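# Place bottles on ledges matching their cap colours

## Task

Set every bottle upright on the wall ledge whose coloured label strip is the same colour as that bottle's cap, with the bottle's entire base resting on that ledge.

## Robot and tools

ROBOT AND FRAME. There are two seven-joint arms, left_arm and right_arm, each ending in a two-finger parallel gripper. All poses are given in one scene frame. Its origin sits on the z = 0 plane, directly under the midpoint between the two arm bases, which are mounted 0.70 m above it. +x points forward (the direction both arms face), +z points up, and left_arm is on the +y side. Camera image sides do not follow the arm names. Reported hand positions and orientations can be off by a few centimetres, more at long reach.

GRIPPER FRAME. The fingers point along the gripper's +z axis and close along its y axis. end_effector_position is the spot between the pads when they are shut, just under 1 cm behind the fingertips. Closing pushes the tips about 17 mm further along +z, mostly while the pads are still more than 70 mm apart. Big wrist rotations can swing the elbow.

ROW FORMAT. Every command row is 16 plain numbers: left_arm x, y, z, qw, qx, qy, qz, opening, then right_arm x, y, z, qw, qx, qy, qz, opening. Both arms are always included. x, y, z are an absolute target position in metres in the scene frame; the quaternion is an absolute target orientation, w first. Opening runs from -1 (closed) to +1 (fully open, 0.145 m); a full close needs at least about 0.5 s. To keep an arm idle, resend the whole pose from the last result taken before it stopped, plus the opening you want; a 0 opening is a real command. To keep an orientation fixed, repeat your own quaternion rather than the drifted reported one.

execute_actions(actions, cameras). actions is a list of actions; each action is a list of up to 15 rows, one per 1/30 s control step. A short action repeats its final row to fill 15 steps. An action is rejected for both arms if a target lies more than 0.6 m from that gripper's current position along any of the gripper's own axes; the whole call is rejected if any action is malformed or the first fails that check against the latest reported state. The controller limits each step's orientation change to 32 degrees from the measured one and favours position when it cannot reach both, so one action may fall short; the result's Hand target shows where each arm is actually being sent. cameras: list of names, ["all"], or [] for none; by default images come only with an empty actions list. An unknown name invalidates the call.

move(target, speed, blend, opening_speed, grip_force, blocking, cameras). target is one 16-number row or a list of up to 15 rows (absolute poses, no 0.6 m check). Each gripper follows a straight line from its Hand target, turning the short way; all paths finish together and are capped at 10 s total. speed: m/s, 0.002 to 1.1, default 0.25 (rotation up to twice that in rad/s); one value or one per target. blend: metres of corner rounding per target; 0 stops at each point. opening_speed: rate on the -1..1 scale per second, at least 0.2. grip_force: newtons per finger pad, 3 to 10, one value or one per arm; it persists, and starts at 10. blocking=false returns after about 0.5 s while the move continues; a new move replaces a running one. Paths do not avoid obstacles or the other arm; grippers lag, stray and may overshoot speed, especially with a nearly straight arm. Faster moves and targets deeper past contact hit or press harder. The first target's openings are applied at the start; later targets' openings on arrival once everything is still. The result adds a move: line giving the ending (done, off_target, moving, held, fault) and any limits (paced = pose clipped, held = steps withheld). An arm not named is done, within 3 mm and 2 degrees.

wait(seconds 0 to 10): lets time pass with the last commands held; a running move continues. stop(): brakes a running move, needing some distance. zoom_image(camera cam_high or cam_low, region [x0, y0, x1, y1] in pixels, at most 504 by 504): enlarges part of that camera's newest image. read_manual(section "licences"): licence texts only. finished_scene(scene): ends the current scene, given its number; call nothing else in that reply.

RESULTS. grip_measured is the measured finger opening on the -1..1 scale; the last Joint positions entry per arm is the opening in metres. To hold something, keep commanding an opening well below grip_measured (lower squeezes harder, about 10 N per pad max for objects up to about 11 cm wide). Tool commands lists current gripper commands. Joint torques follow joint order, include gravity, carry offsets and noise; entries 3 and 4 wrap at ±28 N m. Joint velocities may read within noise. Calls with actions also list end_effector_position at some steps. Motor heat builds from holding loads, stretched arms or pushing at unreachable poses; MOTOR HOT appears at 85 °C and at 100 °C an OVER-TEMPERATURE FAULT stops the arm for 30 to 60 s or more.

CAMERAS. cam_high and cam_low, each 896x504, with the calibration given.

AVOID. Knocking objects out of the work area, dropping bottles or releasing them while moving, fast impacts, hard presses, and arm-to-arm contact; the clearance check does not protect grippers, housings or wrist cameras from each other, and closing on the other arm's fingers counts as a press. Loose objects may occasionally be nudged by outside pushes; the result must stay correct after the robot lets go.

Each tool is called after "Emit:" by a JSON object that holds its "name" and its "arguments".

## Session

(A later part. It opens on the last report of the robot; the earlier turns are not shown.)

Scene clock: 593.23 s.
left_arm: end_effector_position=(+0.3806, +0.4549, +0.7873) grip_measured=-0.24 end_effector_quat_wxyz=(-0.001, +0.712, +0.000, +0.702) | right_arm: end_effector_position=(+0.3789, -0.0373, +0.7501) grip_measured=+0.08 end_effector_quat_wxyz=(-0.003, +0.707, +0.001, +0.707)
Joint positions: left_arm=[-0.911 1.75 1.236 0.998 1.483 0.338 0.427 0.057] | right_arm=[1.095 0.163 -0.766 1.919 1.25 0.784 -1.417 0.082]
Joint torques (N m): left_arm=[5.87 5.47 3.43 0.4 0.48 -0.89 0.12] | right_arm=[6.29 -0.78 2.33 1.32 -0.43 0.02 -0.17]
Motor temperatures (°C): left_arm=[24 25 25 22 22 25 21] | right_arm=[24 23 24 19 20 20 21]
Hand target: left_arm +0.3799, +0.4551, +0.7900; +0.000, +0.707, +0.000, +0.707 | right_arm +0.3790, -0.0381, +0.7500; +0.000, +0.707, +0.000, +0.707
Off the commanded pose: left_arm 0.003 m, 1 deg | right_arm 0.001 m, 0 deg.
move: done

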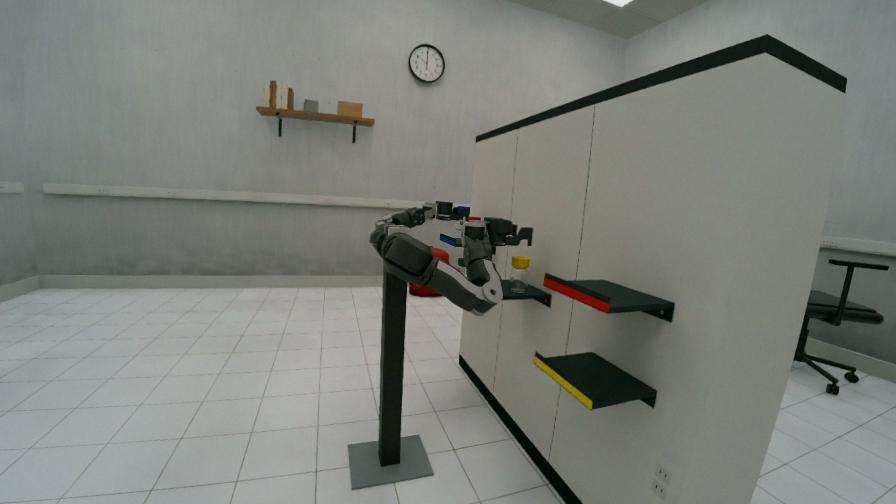

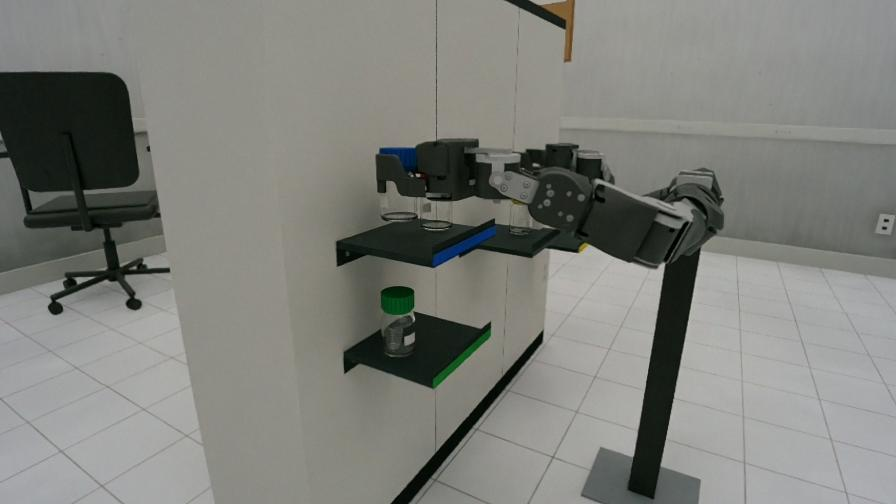

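Emit:
{"name": "move", "arguments": {"target": [[0.38,0.455,0.757,0,0.7071,0,0.7071,-0.6,0.379,-0.038,0.70,0,0.7071,0,0.7071,0.08],[0.38,0.455,0.733,0,0.7071,0,0.7071,-0.6,0.379,-0.038,0.676,0,0.7071,0,0.7071,0.08]], "speed": [0.08,0.03], "blend": [0.003,0], "cameras": ["all"]}}

Emit:
{"name": "zoom_image", "arguments": {"camera": "cam_low", "region": [400, 120, 620, 280]}}

Emit:
{"name": "zoom_image", "arguments": {"camera": "cam_high", "region": [410, 200, 630, 340]}}

Scene clock: 604.43 s.
left_arm: end_effector_position=(+0.3794, +0.4539, +0.7479) grip_measured=-0.24 end_effector_quat_wxyz=(+0.002, +0.687, -0.002, +0.726) | right_arm: end_effector_position=(+0.3790, -0.0392, +0.6772) grip_measured=+0.08 end_effector_quat_wxyz=(+0.002, +0.707, -0.002, +0.707)
Joint positions: left_arm=[-1.08 1.67 1.226 1.086 1.567 0.098 0.399 0.057] | right_arm=[0.893 0.285 -0.931 1.947 1.028 0.549 -1.294 0.082]
Joint torques (N m): left_arm=[2.62 3.68 0.65 1.1 -0.03 0.28 -0.01] | right_arm=[5.6 -0.59 2.06 1.87 -0.47 -0.21 0.17]
Hand target: left_arm +0.3796, +0.4551, +0.7331; +0.000, +0.707, +0.000, +0.707 | right_arm +0.3790, -0.0379, +0.6760; +0.000, +0.707, +0.000, +0.707
Off the commanded pose: left_arm 0.015 m, 3 deg | right_arm 0.002 m, 0 deg.
move: off_target (left_arm)

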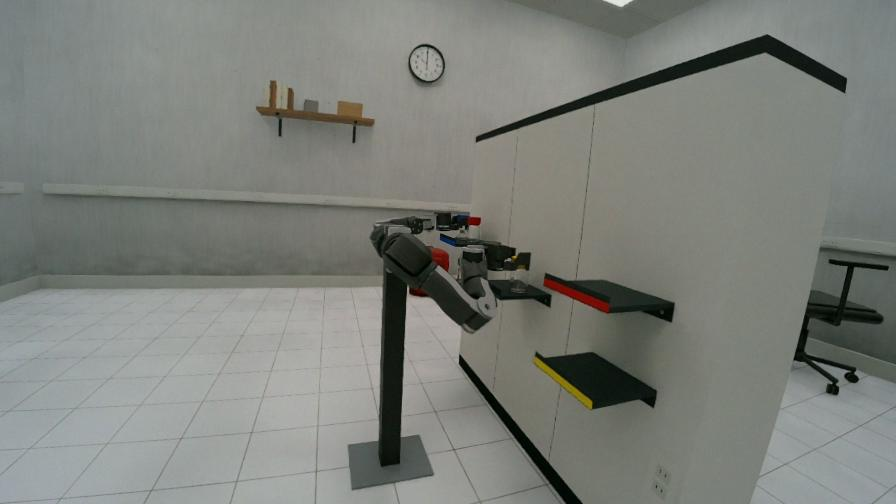

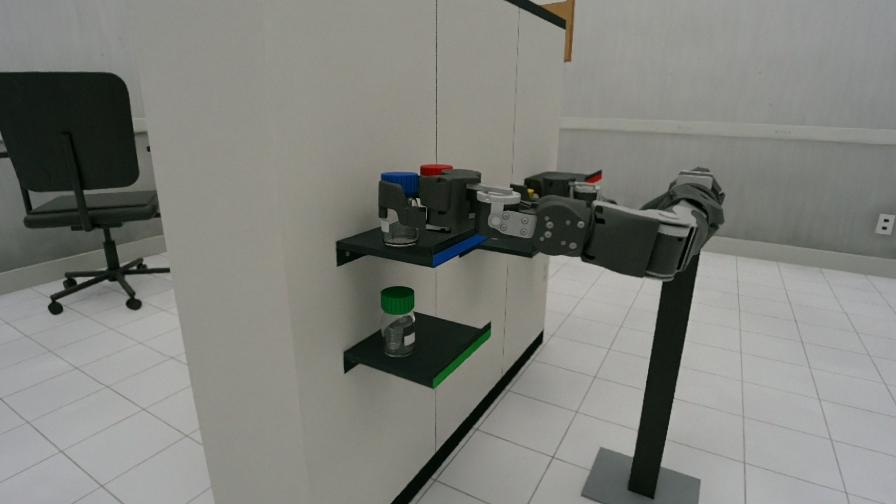

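Scaled by 2.291 from the camera's 896x504 image, which has a finer 1280x720 frame.

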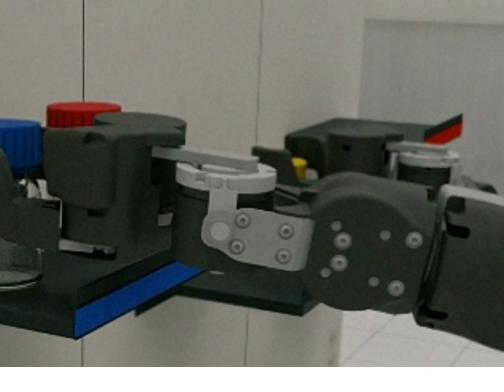

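Scaled by 2.291 from the camera's 896x504 image, which has a finer 1280x720 frame.

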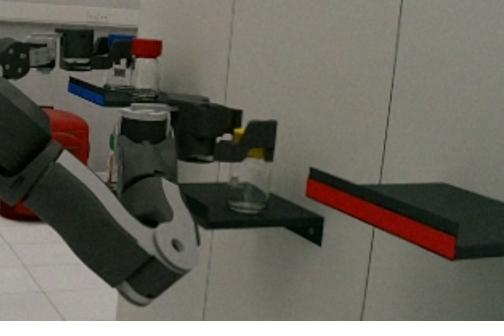

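Emit:
{"name": "move", "arguments": {"target": [[0.38,0.455,0.747,0,0.7071,0,0.7071,-0.6,0.379,-0.038,0.648,0,0.7071,0,0.7071,0.08],[0.38,0.455,0.747,0,0.7071,0,0.7071,0.0,0.379,-0.038,0.648,0,0.7071,0,0.7071,-0.6],[0.38,0.455,0.835,0,0.7071,0,0.7071,0.0,0.377,-0.038,0.70,0,0.7071,0,0.7071,-0.6],[0.38,0.342,0.835,0,0.7071,0,0.7071,0.0,0.36,-0.195,0.70,0,0.7071,0,0.7071,-0.6]], "speed": [0.06,0.08,0.1,0.15], "blend": [0,0,0.01,0], "opening_speed": 0.6, "cameras": ["all"]}}

Emit:
{"name": "zoom_image", "arguments": {"camera": "cam_low", "region": [360, 100, 580, 260]}}

Emit:
{"name": "zoom_image", "arguments": {"camera": "cam_high", "region": [410, 180, 630, 320]}}

Scene clock: 632.57 s.
left_arm: end_effector_position=(+0.3798, +0.3408, +0.8361) grip_measured=+0.00 end_effector_quat_wxyz=(-0.008, +0.704, -0.026, +0.709) | right_arm: end_effector_position=(+0.3602, -0.1953, +0.6971) grip_measured=-0.24 end_effector_quat_wxyz=(+0.003, +0.712, +0.001, +0.702)
Joint positions: left_arm=[-1.004 1.764 1.574 1.491 1.585 0.563 -0.079 0.076] | right_arm=[0.672 1.048 -0.493 2.182 1.369 0.436 -0.866 0.058]
Joint torques (N m): left_arm=[4.84 3.78 3.21 -0.17 0.12 -0.69 -0.09] | right_arm=[4.36 3.18 4.15 1.37 -0.47 -0.59 0.21]
Hand target: left_arm +0.3800, +0.3422, +0.8350; -0.010, +0.705, -0.023, +0.709 | right_arm +0.3600, -0.1950, +0.7000; +0.000, +0.707, +0.000, +0.707
Off the commanded pose: left_arm 0.002 m, 3 deg | right_arm 0.003 m, 1 deg.
joint sent to its limit (left arm) — joint 3 (upper arm roll), upper limit; joint 5 (forearm roll), upper limit. The joint targets are off in orientation, not in position.
move: off_target (left_arm)

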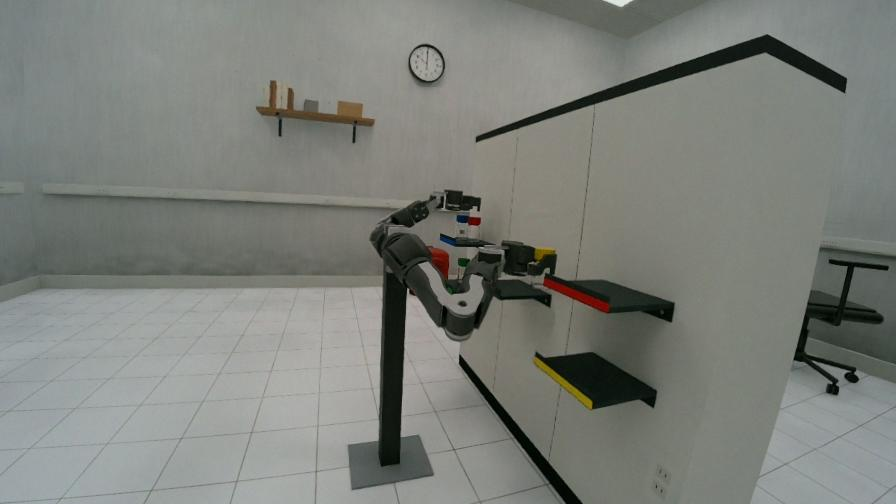

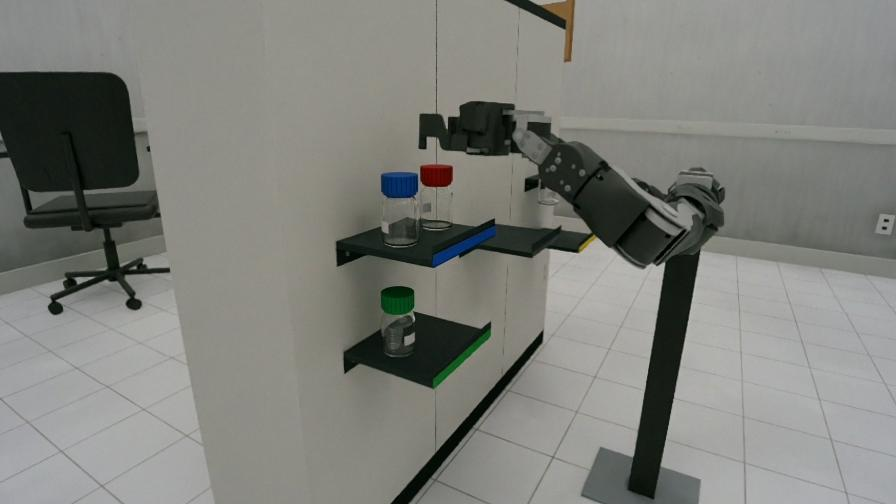

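Scaled by 2.291 from the camera's 896x504 image, which has a finer 1280x720 frame.

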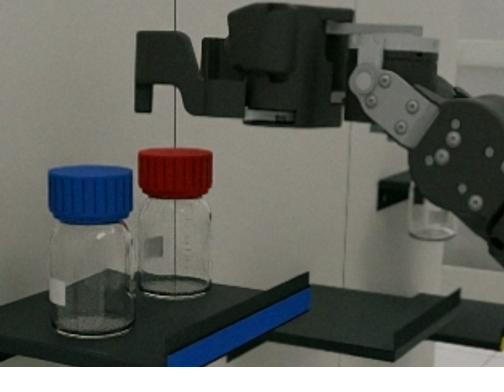

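Scaled by 2.291 from the camera's 896x504 image, which has a finer 1280x720 frame.

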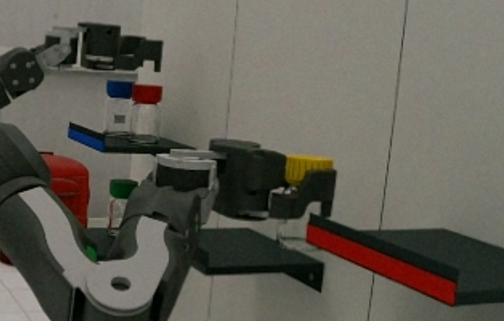

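Emit:
{"name": "move", "arguments": {"target": [[0.38,0.342,0.80,0,0.7071,0,0.7071,0.0,0.25,-0.26,0.66,0,0.7071,0,0.7071,-0.6],[0.38,0.342,0.747,0,0.7071,0,0.7071,0.0,0.24,-0.40,0.592,0,0.7071,0,0.7071,-0.6],[0.38,0.342,0.747,0,0.7071,0,0.7071,-0.6,0.38,-0.40,0.592,0,0.7071,0,0.7071,-0.6]], "speed": [0.12,0.12,0.12], "blend": [0.02,0,0], "opening_speed": 0.6, "cameras": ["all"]}}

Emit:
{"name": "zoom_image", "arguments": {"camera": "cam_low", "region": [360, 100, 620, 280]}}

Emit:
{"name": "zoom_image", "arguments": {"camera": "cam_high", "region": [430, 220, 690, 420]}}

Scene clock: 655.27 s.
left_arm: end_effector_position=(+0.3804, +0.3414, +0.7473) grip_measured=-0.24 end_effector_quat_wxyz=(-0.004, +0.706, -0.008, +0.709) | right_arm: end_effector_position=(+0.3789, -0.4011, +0.5879) grip_measured=-0.24 end_effector_quat_wxyz=(+0.003, +0.712, -0.001, +0.702)
Joint positions: left_arm=[-1.347 1.611 1.574 1.674 1.585 0.223 -0.138 0.058] | right_arm=[0.69 1.438 -1.08 1.32 1.559 -0.384 0.138 0.058]
Joint torques (N m): left_arm=[4.79 1.41 3.64 0.38 0.1 -0.69 0.01] | right_arm=[3.89 6.4 6.22 0.5 0.23 -0.58 0.17]
Hand target: left_arm +0.3800, +0.3421, +0.7469; -0.005, +0.706, -0.007, +0.708 | right_arm +0.3800, -0.4000, +0.5920; +0.000, +0.707, +0.000, +0.707
Off the commanded pose: left_arm 0.001 m, 1 deg | right_arm 0.004 m, 1 deg.
joint sent to its limit (left arm) — joint 3 (upper arm roll), upper limit; joint 5 (forearm roll), upper limit. The joint targets still meet the commanded pose.
joint sent to its limit (right arm) — joint 5 (forearm roll), upper limit. The joint targets still meet the commanded pose.
move: off_target (right_arm)

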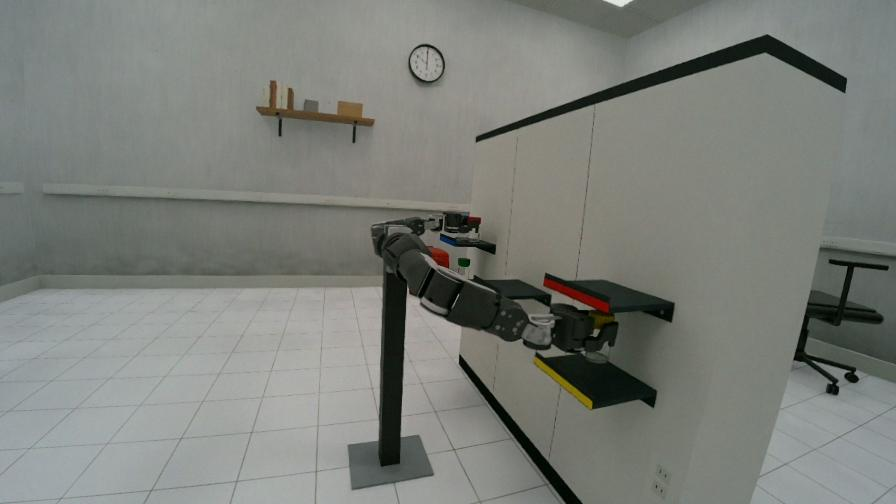

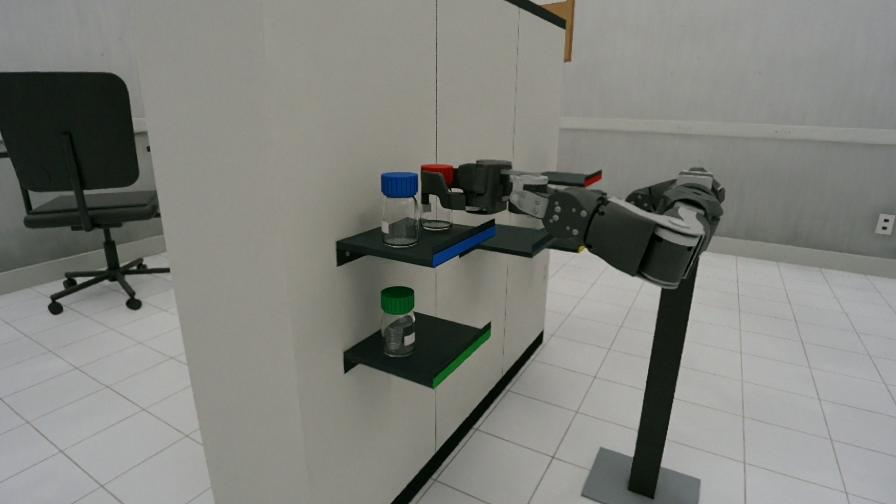

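Scaled by 1.938 from the camera's 896x504 image, which has a finer 1280x720 frame.

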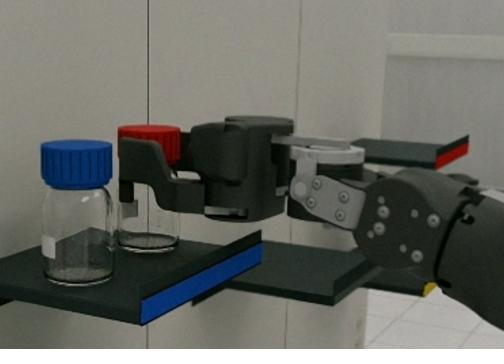

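Scaled by 1.938 from the camera's 896x504 image, which has a finer 1280x720 frame.

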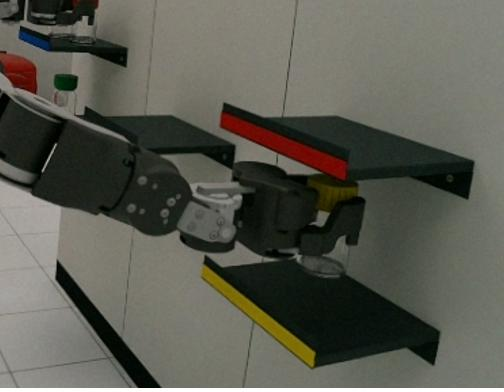

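Emit:
{"name": "move", "arguments": {"target": [[0.38,0.342,0.805,0,0.7071,0,0.7071,-0.6,0.38,-0.40,0.562,0,0.7071,0,0.7071,-0.6],[0.25,0.24,0.78,0,0.7071,0,0.7071,-0.6,0.38,-0.40,0.547,0,0.7071,0,0.7071,-0.6],[0.25,0.2,0.5,0,0.7071,0,0.7071,-0.6,0.38,-0.40,0.547,0,0.7071,0,0.7071,-0.6]], "speed": [0.1,0.12,0.15], "blend": [0.01,0.01,0]}}

Scene clock: 673.63 s.
left_arm: end_effector_position=(+0.2494, +0.2009, +0.4970) grip_measured=-0.24 end_effector_quat_wxyz=(-0.001, +0.712, +0.002, +0.702) | right_arm: end_effector_position=(+0.3802, -0.4018, +0.5502) grip_measured=-0.24 end_effector_quat_wxyz=(+0.002, +0.705, -0.002, +0.710)
Joint positions: left_arm=[-0.649 0.3 0.072 2.083 0.287 -0.123 -0.091 0.058] | right_arm=[0.604 1.325 -1.08 1.195 1.542 -0.507 0.174 0.057]
Joint torques (N m): left_arm=[0.88 1.81 0.38 5.65 0.02 -1.01 0.18] | right_arm=[3.57 5.92 3.17 0.28 0.16 -0.45 0.13]
Hand target: left_arm +0.2500, +0.2000, +0.5000; +0.000, +0.707, +0.000, +0.707 | right_arm +0.3800, -0.4001, +0.5471; +0.000, +0.707, +0.000, +0.707
Off the commanded pose: left_arm 0.003 m, 1 deg | right_arm 0.004 m, 1 deg.
move: off_target (right_arm)

Emit:
{"name": "move", "arguments": {"target": [[0.34,0.195,0.50,0,0.7071,0,0.7071,-0.6,0.38,-0.40,0.535,0,0.7071,0,0.7071,-0.6],[0.37,0.195,0.71,0,0.7071,0,0.7071,-0.6,0.38,-0.40,0.535,0,0.7071,0,0.7071,-0.6],[0.38,0.03,0.71,0,0.7071,0,0.7071,-0.6,0.38,-0.40,0.535,0,0.7071,0,0.7071,-0.6]], "speed": [0.1,0.12,0.15], "blend": [0.01,0.02,0], "cameras": ["all"]}}

Emit:
{"name": "zoom_image", "arguments": {"camera": "cam_high", "region": [430, 220, 690, 420]}}

Scene clock: 689.67 s.
left_arm: end_effector_position=(+0.3798, +0.0285, +0.7076) grip_measured=-0.24 end_effector_quat_wxyz=(+0.001, +0.710, -0.005, +0.704) | right_arm: end_effector_position=(+0.3809, -0.4039, +0.5488) grip_measured=-0.24 end_effector_quat_wxyz=(+0.006, +0.690, -0.002, +0.724)
Joint positions: left_arm=[0.895 0.118 -0.773 1.923 0.981 0.769 -1.27 0.058] | right_arm=[0.596 1.297 -1.082 1.156 1.544 -0.565 0.188 0.057]
Joint torques (N m): left_arm=[9.03 -1.23 1.96 2.4 -0.47 -0.42 -0.02] | right_arm=[2.52 4.79 0.96 0.18 0.09 0.4 0.11]
Hand target: left_arm +0.3800, +0.0301, +0.7100; +0.000, +0.707, +0.000, +0.707 | right_arm +0.3796, -0.4000, +0.5351; +0.000, +0.707, +0.000, +0.707
Off the commanded pose: left_arm 0.003 m, 1 deg | right_arm 0.014 m, 3 deg.
move: off_target (right_arm)

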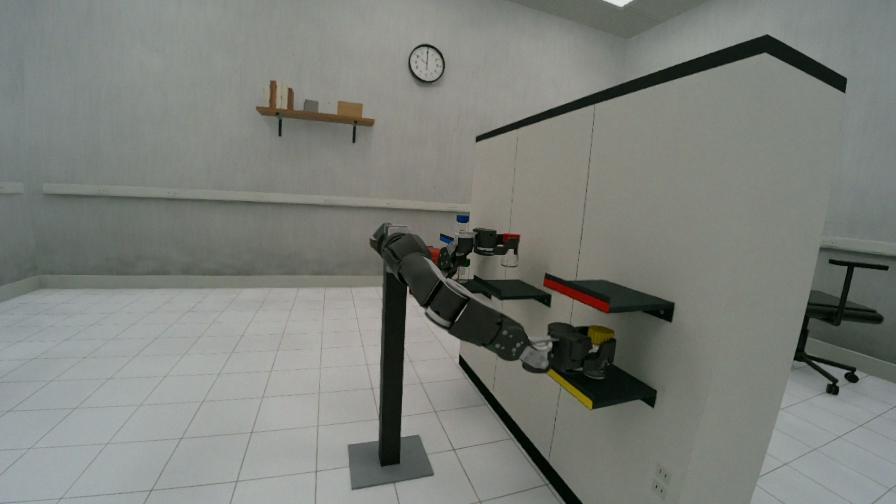

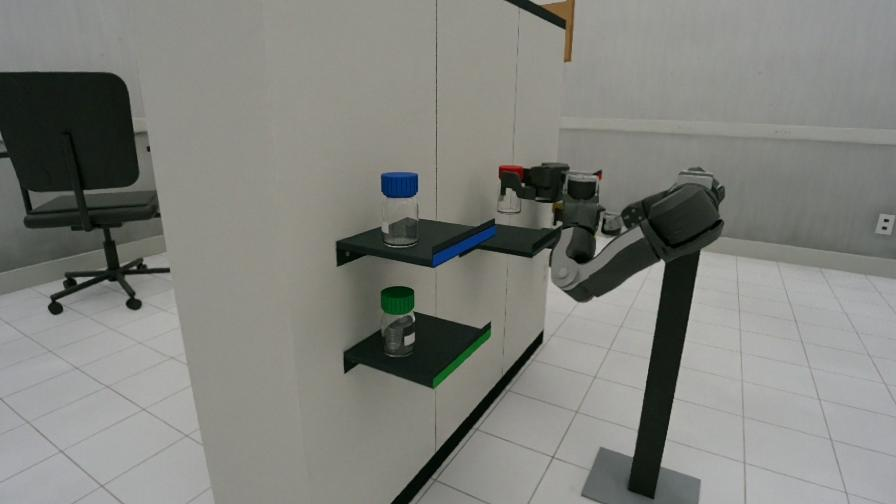

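Scaled by 1.938 from the camera's 896x504 image, which has a finer 1280x720 frame.

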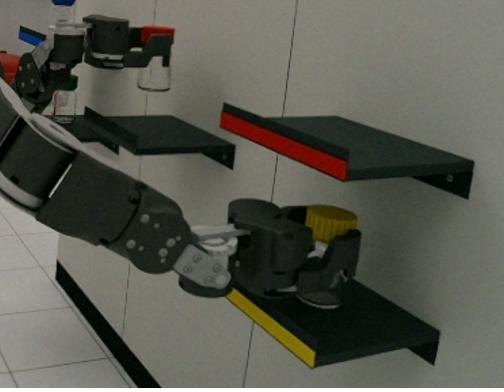

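Emit:
{"name": "move", "arguments": {"target": [[0.38,0.02,0.665,0,0.7071,0,0.7071,-0.6,0.38,-0.402,0.549,0,0.7071,0,0.7071,-0.6],[0.38,0.02,0.635,0,0.7071,0,0.7071,-0.6,0.38,-0.402,0.549,0,0.7071,0,0.7071,0.2],[0.38,0.02,0.635,0,0.7071,0,0.7071,-0.6,0.25,-0.402,0.556,0,0.7071,0,0.7071,0.2]], "speed": [0.1,0.03,0.1], "blend": [0,0,0], "opening_speed": 0.6, "cameras": ["all"]}}

Emit:
{"name": "zoom_image", "arguments": {"camera": "cam_high", "region": [430, 220, 690, 420]}}

Scene clock: 705.03 s.
left_arm: end_effector_position=(+0.3791, +0.0207, +0.6434) grip_measured=-0.24 end_effector_quat_wxyz=(+0.000, +0.696, +0.003, +0.718) | right_arm: end_effector_position=(+0.2498, -0.4025, +0.5549) grip_measured=+0.20 end_effector_quat_wxyz=(+0.001, +0.708, -0.002, +0.706)
Joint positions: left_arm=[0.762 0.216 -0.976 1.862 0.801 0.453 -1.205 0.058] | right_arm=[-1.239 1.109 0.724 1.634 1.365 -0.526 0.275 0.09]
Joint torques (N m): left_arm=[5.16 -1.04 1.91 1.78 0.13 -0.12 0.18] | right_arm=[0.54 2.81 4.38 1.22 0.24 -0.46 0.19]
Hand target: left_arm +0.3798, +0.0200, +0.6350; +0.000, +0.707, +0.000, +0.707 | right_arm +0.2500, -0.4019, +0.5560; +0.000, +0.707, +0.000, +0.707
Off the commanded pose: left_arm 0.009 m, 2 deg | right_arm 0.001 m, 0 deg.
move: off_target (left_arm)

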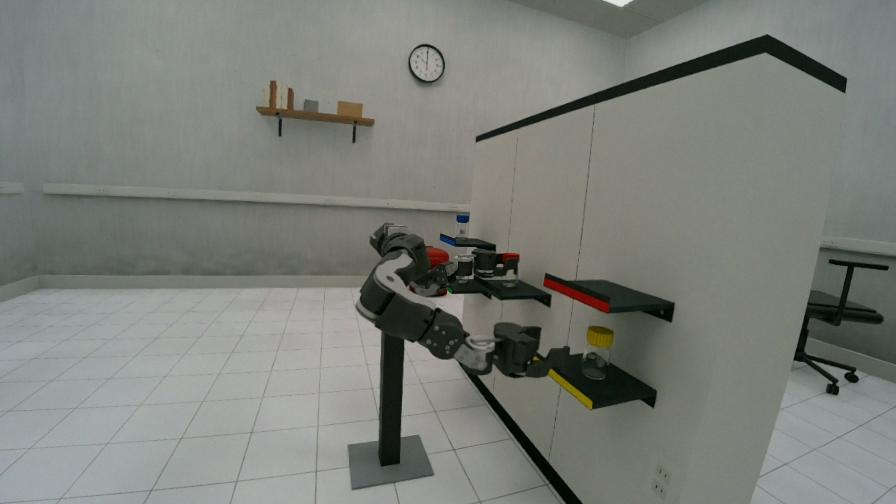

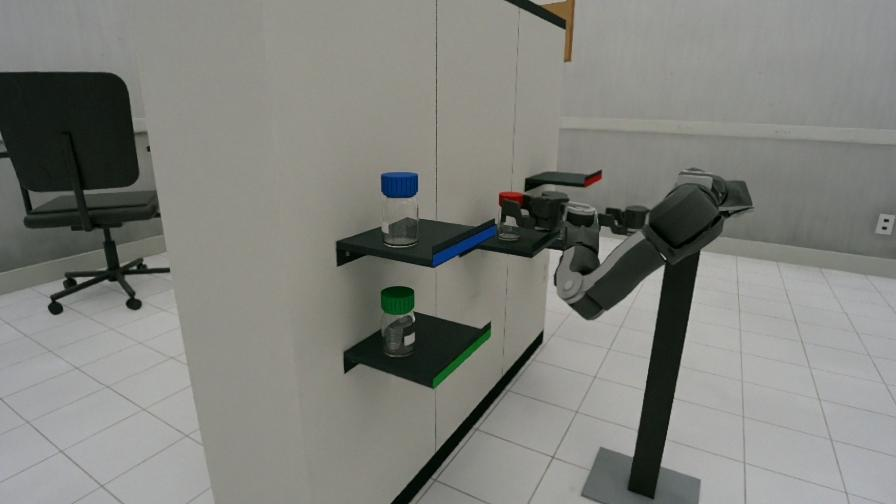

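Scaled by 1.938 from the camera's 896x504 image, which has a finer 1280x720 frame.

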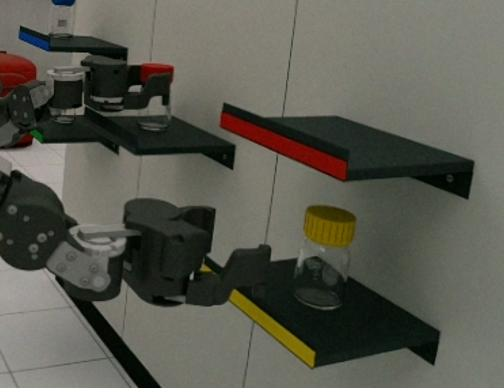

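Emit:
{"name": "move", "arguments": {"target": [[0.38,0.02,0.643,0,0.7071,0,0.7071,-0.6,0.25,-0.25,0.5,0,0.7071,0,0.7071,0.05],[0.38,0.02,0.643,0,0.7071,0,0.7071,0.05,0.28,-0.2,0.40,0,0.7071,0,0.7071,0.05],[0.38,0.02,0.75,0,0.7071,0,0.7071,0.05,0.36,-0.195,0.47,0,0.7071,0,0.7071,0.05],[0.37,0.20,0.75,0,0.7071,0,0.7071,0.05,0.37,-0.195,0.72,0,0.7071,0,0.7071,0.05],[0.32,0.24,0.70,0,0.7071,0,0.7071,0.05,0.379,-0.06,0.75,0,0.7071,0,0.7071,0.05],[0.32,0.24,0.70,0,0.7071,0,0.7071,0.05,0.379,0.025,0.75,0,0.7071,0,0.7071,0.05]], "speed": [0.15,0.1,0.12,0.18,0.18,0.15], "blend": [0,0,0.01,0.02,0.02,0], "opening_speed": 0.6, "cameras": ["all"]}}

Emit:
{"name": "zoom_image", "arguments": {"camera": "cam_low", "region": [400, 120, 620, 280]}}

Emit:
{"name": "zoom_image", "arguments": {"camera": "cam_high", "region": [430, 180, 650, 340]}}

Scene clock: 729.37 s.
left_arm: end_effector_position=(+0.3203, +0.2408, +0.7000) grip_measured=+0.05 end_effector_quat_wxyz=(-0.002, +0.708, +0.001, +0.706) | right_arm: end_effector_position=(+0.3789, +0.0256, +0.7499) grip_measured=+0.05 end_effector_quat_wxyz=(+0.000, +0.707, +0.003, +0.707)
Joint positions: left_arm=[-0.007 1.149 0.248 2.294 1.389 0.451 -0.632 0.079] | right_arm=[1.153 -0.076 -0.879 1.718 1.144 0.724 -1.473 0.079]
Joint torques (N m): left_arm=[3.23 4.39 2.8 1.63 -0.19 -0.63 0.24] | right_arm=[6.18 -1.81 2.78 1.62 -0.47 -0.09 -0.11]
Hand target: left_arm +0.3200, +0.2399, +0.7001; +0.000, +0.707, +0.000, +0.707 | right_arm +0.3789, +0.0251, +0.7501; +0.000, +0.707, +0.000, +0.707
Off the commanded pose: left_arm 0.001 m, 0 deg | right_arm 0.001 m, 0 deg.
move: done

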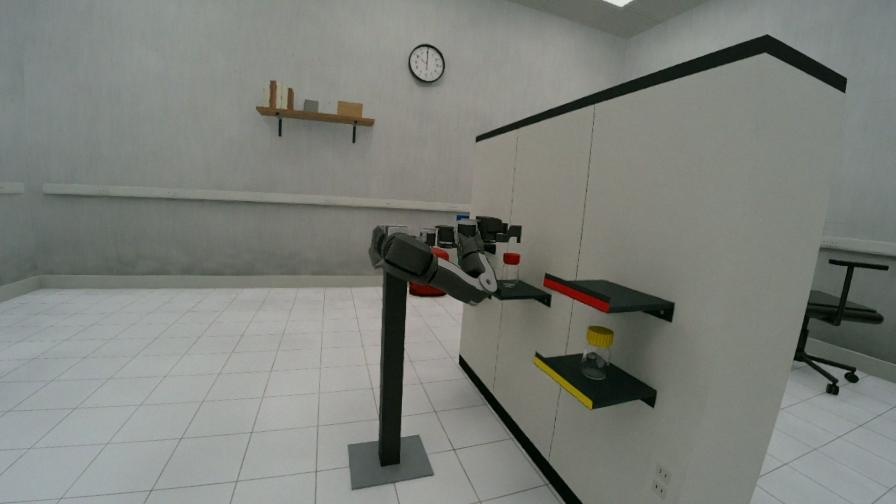

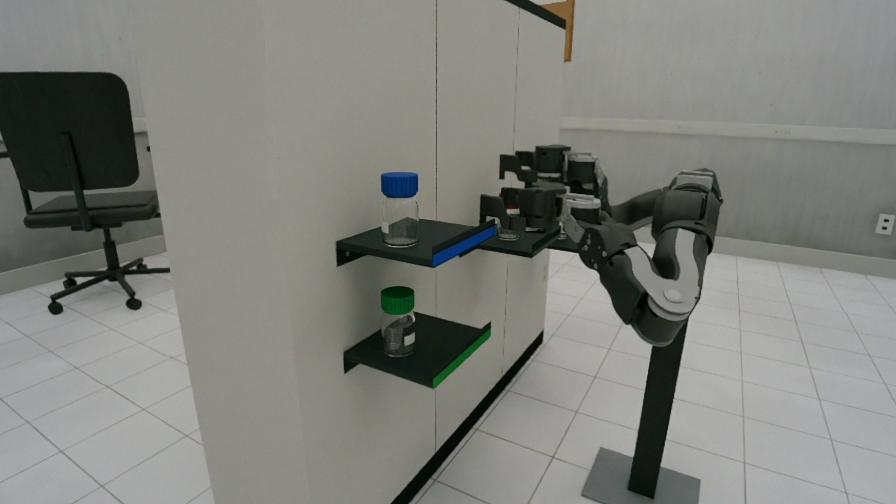

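Scaled by 2.291 from the camera's 896x504 image, which has a finer 1280x720 frame.

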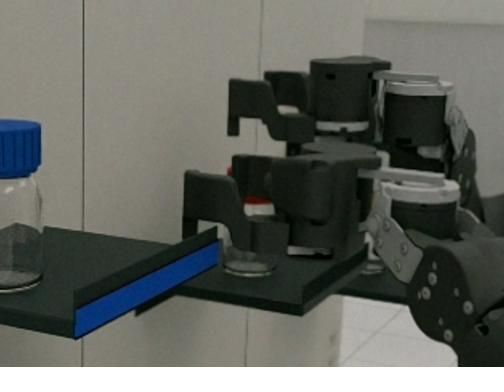

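Scaled by 2.291 from the camera's 896x504 image, which has a finer 1280x720 frame.

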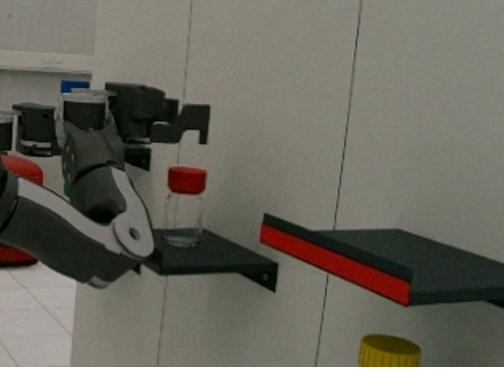

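Emit:
{"name": "move", "arguments": {"target": [[0.32,0.24,0.70,0,0.7071,0,0.7071,0.05,0.379,0.025,0.69,0,0.7071,0,0.7071,0.05],[0.32,0.24,0.70,0,0.7071,0,0.7071,0.05,0.379,0.025,0.645,0,0.7071,0,0.7071,0.05],[0.32,0.24,0.70,0,0.7071,0,0.7071,0.05,0.379,0.025,0.645,0,0.7071,0,0.7071,-0.6],[0.32,0.24,0.70,0,0.7071,0,0.7071,0.05,0.377,0.02,0.72,0,0.7071,0,0.7071,-0.6],[0.32,0.24,0.70,0,0.7071,0,0.7071,0.05,0.37,-0.2,0.79,0,0.7071,0,0.7071,-0.6],[0.32,0.24,0.70,0,0.7071,0,0.7071,0.05,0.38,-0.40,0.79,0,0.7071,0,0.7071,-0.6]], "speed": [0.15,0.08,0.1,0.12,0.18,0.18], "blend": [0.01,0,0,0.02,0.03,0], "opening_speed": 0.8, "cameras": ["all"]}}

Emit:
{"name": "zoom_image", "arguments": {"camera": "cam_high", "region": [430, 180, 690, 380]}}

Scene clock: 753.07 s.
left_arm: end_effector_position=(+0.3203, +0.2408, +0.7000) grip_measured=+0.05 end_effector_quat_wxyz=(-0.002, +0.708, +0.001, +0.706) | right_arm: end_effector_position=(+0.3803, -0.4008, +0.7870) grip_measured=-0.24 end_effector_quat_wxyz=(+0.001, +0.712, -0.002, +0.702)
Joint positions: left_arm=[-0.007 1.149 0.248 2.294 1.389 0.451 -0.632 0.079] | right_arm=[0.967 1.343 -0.326 1.344 1.25 0.607 0.176 0.058]
Joint torques (N m): left_arm=[3.23 4.39 2.8 1.65 -0.19 -0.62 0.24] | right_arm=[4.58 4.65 4.21 1.48 0.16 -0.72 0.17]
Hand target: left_arm +0.3200, +0.2399, +0.7001; +0.000, +0.707, +0.000, +0.707 | right_arm +0.3800, -0.4000, +0.7901; +0.000, +0.707, +0.000, +0.707
Off the commanded pose: left_arm 0.001 m, 0 deg | right_arm 0.003 m, 1 deg.
move: done

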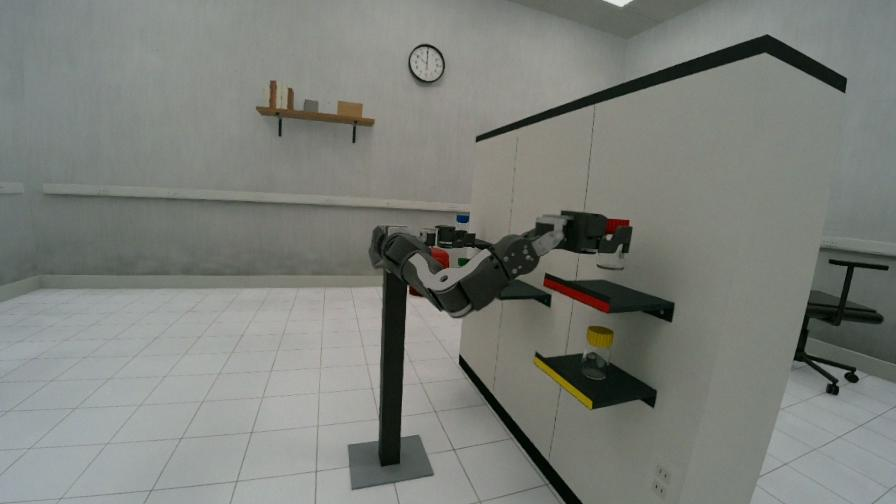

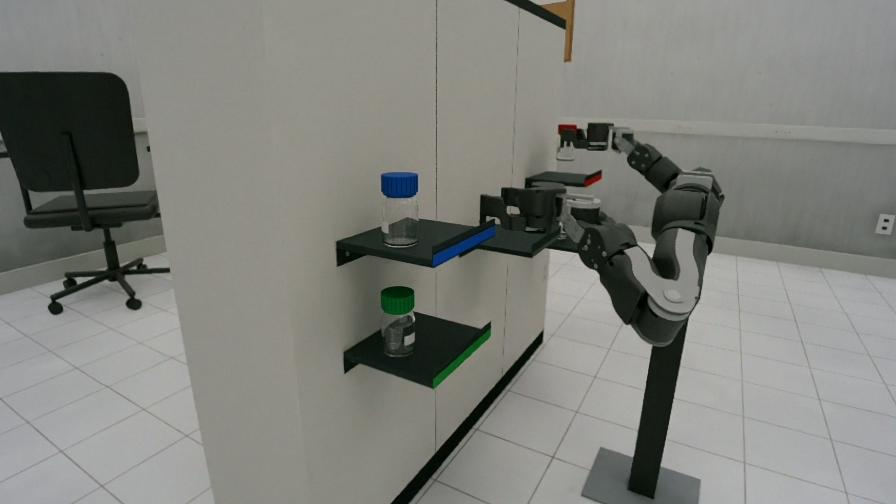

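Scaled by 1.938 from the camera's 896x504 image, which has a finer 1280x720 frame.

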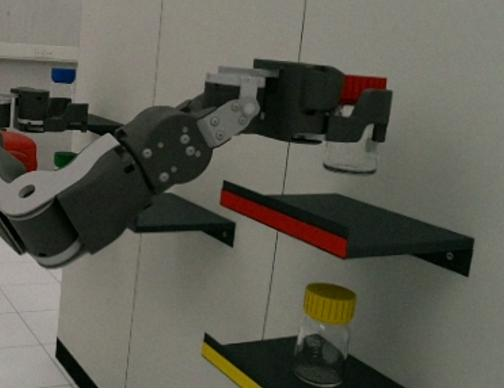

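Emit:
{"name": "move", "arguments": {"target": [[0.32,0.24,0.70,0,0.7071,0,0.7071,0.05,0.38,-0.40,0.757,0,0.7071,0,0.7071,-0.6],[0.32,0.24,0.70,0,0.7071,0,0.7071,0.05,0.38,-0.40,0.728,0,0.7071,0,0.7071,-0.6]], "speed": [0.1,0.03], "blend": [0.003,0]}}

Scene clock: 759.83 s.
left_arm: end_effector_position=(+0.3203, +0.2408, +0.7000) grip_measured=+0.05 end_effector_quat_wxyz=(-0.002, +0.708, +0.001, +0.706) | right_arm: end_effector_position=(+0.3790, -0.3992, +0.7373) grip_measured=-0.24 end_effector_quat_wxyz=(-0.003, +0.695, +0.002, +0.719)
Joint positions: left_arm=[-0.007 1.149 0.248 2.294 1.389 0.451 -0.632 0.079] | right_arm=[0.446 1.488 -0.191 1.427 1.463 0.21 0.136 0.058]
Joint torques (N m): left_arm=[3.23 4.39 2.8 1.65 -0.19 -0.62 0.24] | right_arm=[2.18 7.45 2.18 0.73 0.08 0.01 -0.19]
Hand target: left_arm +0.3200, +0.2399, +0.7001; +0.000, +0.707, +0.000, +0.707 | right_arm +0.3800, -0.4000, +0.7279; +0.000, +0.707, +0.000, +0.707
Off the commanded pose: left_arm 0.001 m, 0 deg | right_arm 0.009 m, 2 deg.
move: off_target (right_arm)

Emit:
{"name": "move", "arguments": {"target": [[0.32,0.24,0.70,0,0.7071,0,0.7071,0.05,0.38,-0.40,0.737,0,0.7071,0,0.7071,-0.6],[0.32,0.24,0.70,0,0.7071,0,0.7071,0.05,0.38,-0.40,0.737,0,0.7071,0,0.7071,0.15],[0.32,0.24,0.70,0,0.7071,0,0.7071,0.05,0.27,-0.40,0.75,0,0.7071,0,0.7071,0.15]], "speed": [0.05,0.1,0.12], "opening_speed": 0.6, "cameras": ["all"]}}

Emit:
{"name": "zoom_image", "arguments": {"camera": "cam_high", "region": [430, 180, 690, 420]}}

Emit:
{"name": "zoom_image", "arguments": {"camera": "cam_low", "region": [320, 120, 620, 400]}}

Scene clock: 770.37 s.
left_arm: end_effector_position=(+0.3203, +0.2408, +0.7000) grip_measured=+0.05 end_effector_quat_wxyz=(-0.002, +0.708, +0.001, +0.706) | right_arm: end_effector_position=(+0.2703, -0.4008, +0.7527) grip_measured=+0.15 end_effector_quat_wxyz=(+0.002, +0.705, +0.000, +0.709)
Joint positions: left_arm=[-0.007 1.149 0.248 2.294 1.389 0.451 -0.632 0.079] | right_arm=[1.987 1.996 -1.536 1.779 1.482 0.434 0.236 0.087]
Joint torques (N m): no reading
move: done
The task's run has ended: the robot hit something too hard. This ends this scene only. If you have not yet called finished_scene for this scene, call it to go on to the next scene.

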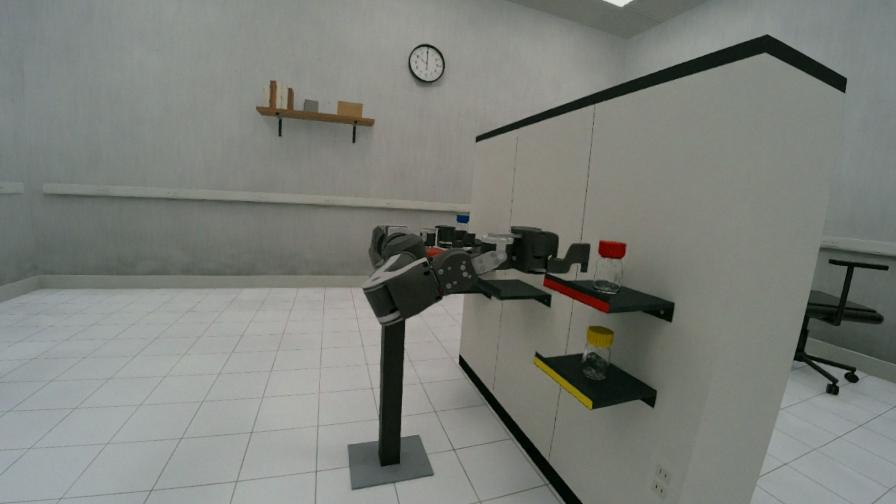

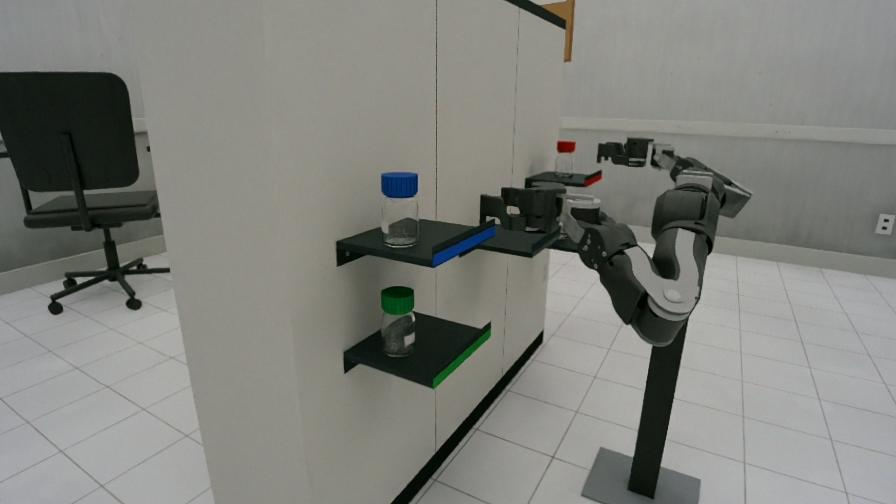

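This scene is finished. If you have not yet called finished_scene for this scene, call it to go on to the next scene.

This scene is finished. If you have not yet called finished_scene for this scene, call it to go on to the next scene.

Emit:
{"name": "finished_scene", "arguments": {"scene": 1}}

The scene is finished: the task was done.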